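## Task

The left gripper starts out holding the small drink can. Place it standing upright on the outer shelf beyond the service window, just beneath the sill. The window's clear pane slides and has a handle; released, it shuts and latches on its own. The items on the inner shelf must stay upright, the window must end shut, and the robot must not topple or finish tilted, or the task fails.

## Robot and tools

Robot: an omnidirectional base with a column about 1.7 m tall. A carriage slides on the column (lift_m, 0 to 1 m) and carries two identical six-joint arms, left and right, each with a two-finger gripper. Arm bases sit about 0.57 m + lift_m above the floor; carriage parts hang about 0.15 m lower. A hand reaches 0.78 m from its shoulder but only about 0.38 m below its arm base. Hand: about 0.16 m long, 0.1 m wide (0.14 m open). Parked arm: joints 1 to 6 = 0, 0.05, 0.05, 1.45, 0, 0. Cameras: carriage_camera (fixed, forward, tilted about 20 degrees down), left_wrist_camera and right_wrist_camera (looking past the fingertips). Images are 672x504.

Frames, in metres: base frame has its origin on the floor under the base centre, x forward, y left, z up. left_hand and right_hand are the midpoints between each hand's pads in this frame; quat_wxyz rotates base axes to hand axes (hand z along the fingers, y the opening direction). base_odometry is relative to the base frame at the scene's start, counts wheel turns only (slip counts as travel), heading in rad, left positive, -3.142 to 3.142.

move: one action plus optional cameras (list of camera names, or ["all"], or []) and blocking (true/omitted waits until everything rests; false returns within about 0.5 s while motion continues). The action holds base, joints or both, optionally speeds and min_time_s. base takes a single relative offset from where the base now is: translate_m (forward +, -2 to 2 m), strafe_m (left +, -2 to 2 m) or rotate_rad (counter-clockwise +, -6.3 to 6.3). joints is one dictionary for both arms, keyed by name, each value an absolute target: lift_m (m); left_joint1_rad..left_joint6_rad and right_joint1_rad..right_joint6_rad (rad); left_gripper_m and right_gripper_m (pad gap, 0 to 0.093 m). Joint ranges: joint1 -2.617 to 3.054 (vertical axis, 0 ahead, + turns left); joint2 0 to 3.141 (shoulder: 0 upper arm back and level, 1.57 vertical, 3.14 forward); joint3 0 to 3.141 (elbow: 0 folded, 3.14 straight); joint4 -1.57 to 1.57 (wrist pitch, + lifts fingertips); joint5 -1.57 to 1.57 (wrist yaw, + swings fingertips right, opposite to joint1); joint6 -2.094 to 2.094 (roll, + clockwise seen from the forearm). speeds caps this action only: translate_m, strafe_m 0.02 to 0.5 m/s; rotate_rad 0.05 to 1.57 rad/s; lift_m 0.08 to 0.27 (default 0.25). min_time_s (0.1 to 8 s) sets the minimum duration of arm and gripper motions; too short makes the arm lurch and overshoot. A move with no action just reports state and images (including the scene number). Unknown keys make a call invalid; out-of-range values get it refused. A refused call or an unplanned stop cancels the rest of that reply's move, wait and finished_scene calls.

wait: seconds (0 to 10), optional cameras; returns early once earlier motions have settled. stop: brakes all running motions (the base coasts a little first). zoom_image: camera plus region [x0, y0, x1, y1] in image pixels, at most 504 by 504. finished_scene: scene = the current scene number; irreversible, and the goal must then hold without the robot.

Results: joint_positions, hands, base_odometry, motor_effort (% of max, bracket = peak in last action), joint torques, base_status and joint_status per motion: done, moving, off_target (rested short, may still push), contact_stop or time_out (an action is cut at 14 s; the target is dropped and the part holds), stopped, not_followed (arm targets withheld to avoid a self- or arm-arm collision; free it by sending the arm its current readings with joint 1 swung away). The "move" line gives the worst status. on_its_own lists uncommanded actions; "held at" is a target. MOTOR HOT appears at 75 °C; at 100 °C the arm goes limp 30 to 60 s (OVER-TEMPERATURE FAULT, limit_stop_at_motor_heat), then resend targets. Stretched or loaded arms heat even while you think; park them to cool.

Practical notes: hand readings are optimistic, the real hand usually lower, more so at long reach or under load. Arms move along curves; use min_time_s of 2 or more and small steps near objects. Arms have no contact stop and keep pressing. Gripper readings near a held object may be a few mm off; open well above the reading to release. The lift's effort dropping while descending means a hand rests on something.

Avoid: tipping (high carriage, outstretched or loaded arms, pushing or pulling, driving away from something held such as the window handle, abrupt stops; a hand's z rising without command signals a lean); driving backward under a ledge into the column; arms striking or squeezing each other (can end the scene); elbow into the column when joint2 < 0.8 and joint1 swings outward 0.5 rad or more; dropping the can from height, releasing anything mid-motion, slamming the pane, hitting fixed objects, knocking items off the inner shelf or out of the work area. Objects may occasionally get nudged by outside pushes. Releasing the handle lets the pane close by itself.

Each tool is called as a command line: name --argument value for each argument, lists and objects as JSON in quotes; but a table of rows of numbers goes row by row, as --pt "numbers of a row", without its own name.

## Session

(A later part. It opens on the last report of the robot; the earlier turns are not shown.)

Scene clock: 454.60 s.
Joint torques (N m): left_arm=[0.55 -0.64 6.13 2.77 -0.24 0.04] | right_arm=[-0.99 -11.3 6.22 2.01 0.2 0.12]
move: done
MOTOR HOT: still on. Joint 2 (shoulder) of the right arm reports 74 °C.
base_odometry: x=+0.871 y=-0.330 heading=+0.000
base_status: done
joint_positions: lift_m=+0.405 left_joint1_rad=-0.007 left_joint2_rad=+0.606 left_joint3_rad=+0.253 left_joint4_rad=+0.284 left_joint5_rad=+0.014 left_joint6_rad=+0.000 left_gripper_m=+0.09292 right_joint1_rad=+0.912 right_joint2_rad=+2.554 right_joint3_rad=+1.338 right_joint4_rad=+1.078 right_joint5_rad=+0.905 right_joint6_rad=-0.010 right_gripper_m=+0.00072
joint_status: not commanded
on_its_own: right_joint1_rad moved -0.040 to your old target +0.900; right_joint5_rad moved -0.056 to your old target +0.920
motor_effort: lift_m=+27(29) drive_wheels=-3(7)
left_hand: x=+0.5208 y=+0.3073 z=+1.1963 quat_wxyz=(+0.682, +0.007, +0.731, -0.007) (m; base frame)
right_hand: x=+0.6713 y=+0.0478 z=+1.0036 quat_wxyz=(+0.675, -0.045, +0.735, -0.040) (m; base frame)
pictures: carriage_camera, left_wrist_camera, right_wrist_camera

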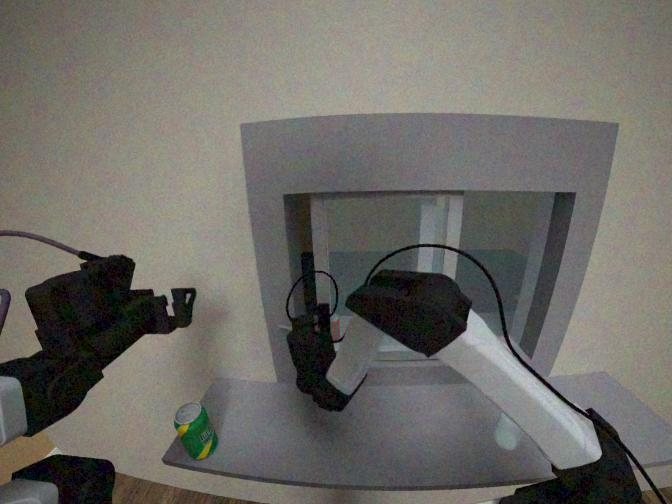

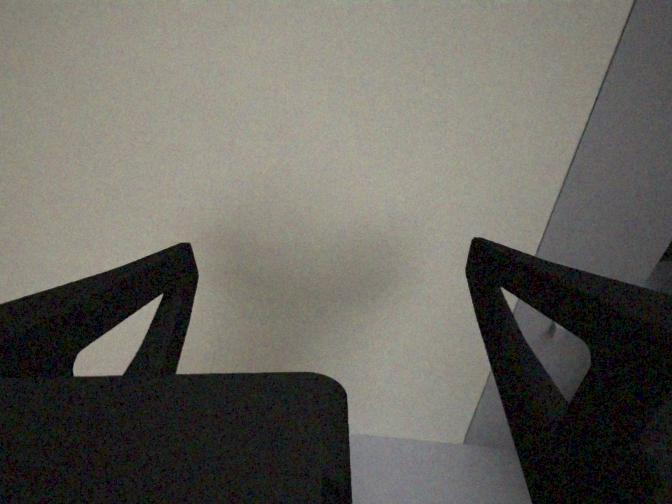

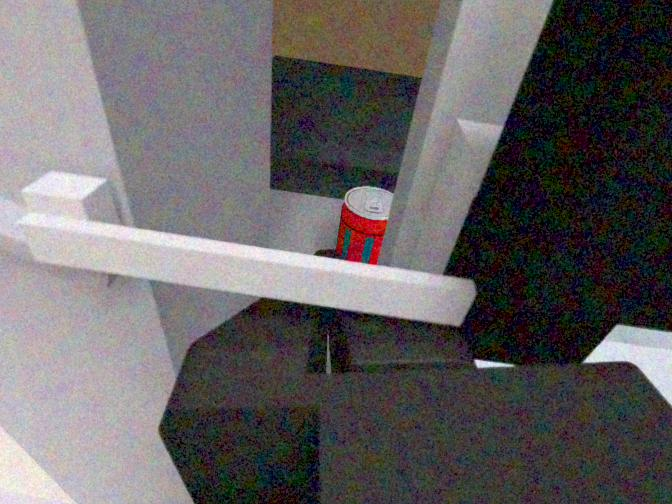

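move --base '{"translate_m": -0.2}' --speeds '{"translate_m": 0.3}' --cameras '["carriage_camera", "right_wrist_camera"]'

zoom_image --camera "carriage_camera" --region '[230, 150, 430, 400]'

Scene clock: 461.57 s.
Joint torques (N m): left_arm=[0.57 -0.36 6.2 2.7 -0.22 0.06] | right_arm=[-0.53 -11.11 6.42 1.98 0.13 0.11]
move: done
MOTOR HOT: still on. Joint 2 (shoulder) of the right arm reports 74 °C.
base_odometry: x=+0.671 y=-0.330 heading=+0.000
base_status: done
joint_positions: lift_m=+0.405 left_joint1_rad=-0.007 left_joint2_rad=+0.603 left_joint3_rad=+0.253 left_joint4_rad=+0.287 left_joint5_rad=+0.014 left_joint6_rad=+0.000 left_gripper_m=+0.09292 right_joint1_rad=+0.904 right_joint2_rad=+2.554 right_joint3_rad=+1.338 right_joint4_rad=+1.078 right_joint5_rad=+0.913 right_joint6_rad=-0.009 right_gripper_m=+0.00072
joint_status: not commanded
motor_effort: lift_m=+25(29) drive_wheels=-2(8)
left_hand: x=+0.5206 y=+0.3073 z=+1.1977 quat_wxyz=(+0.684, +0.007, +0.729, -0.007) (m; base frame)
right_hand: x=+0.6741 y=+0.0429 z=+1.0038 quat_wxyz=(+0.675, -0.039, +0.735, -0.045) (m; base frame)
pictures: carriage_camera, right_wrist_camera

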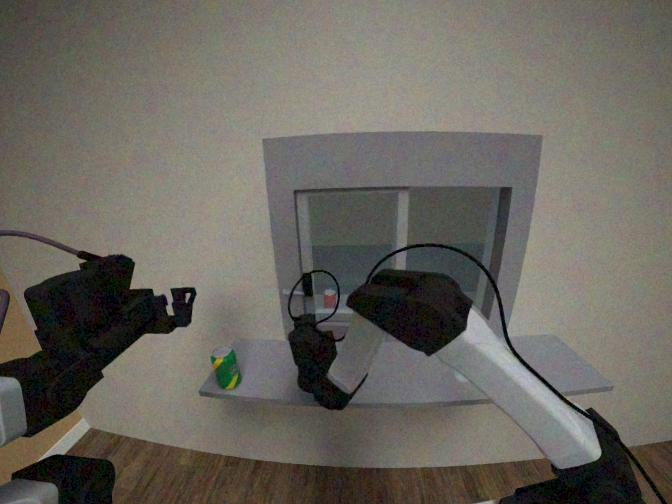

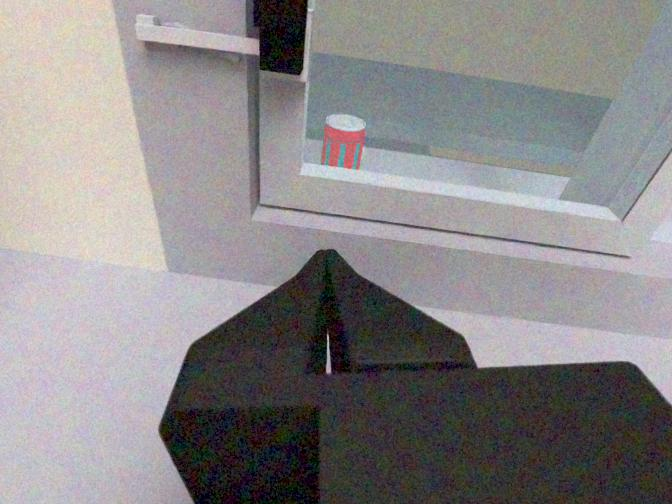

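Scaled by 2.016 from the camera's 672x504 image, which has a finer 960x720 frame.

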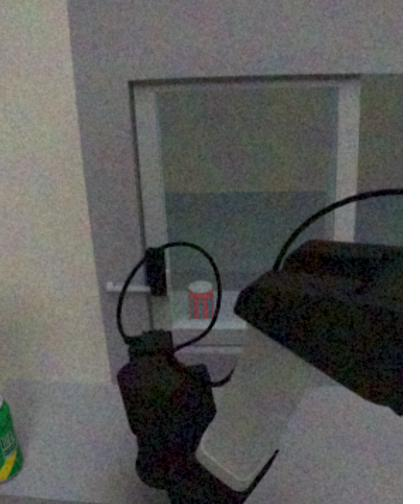

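finished_scene --scene 1

The scene is finished: the task was done.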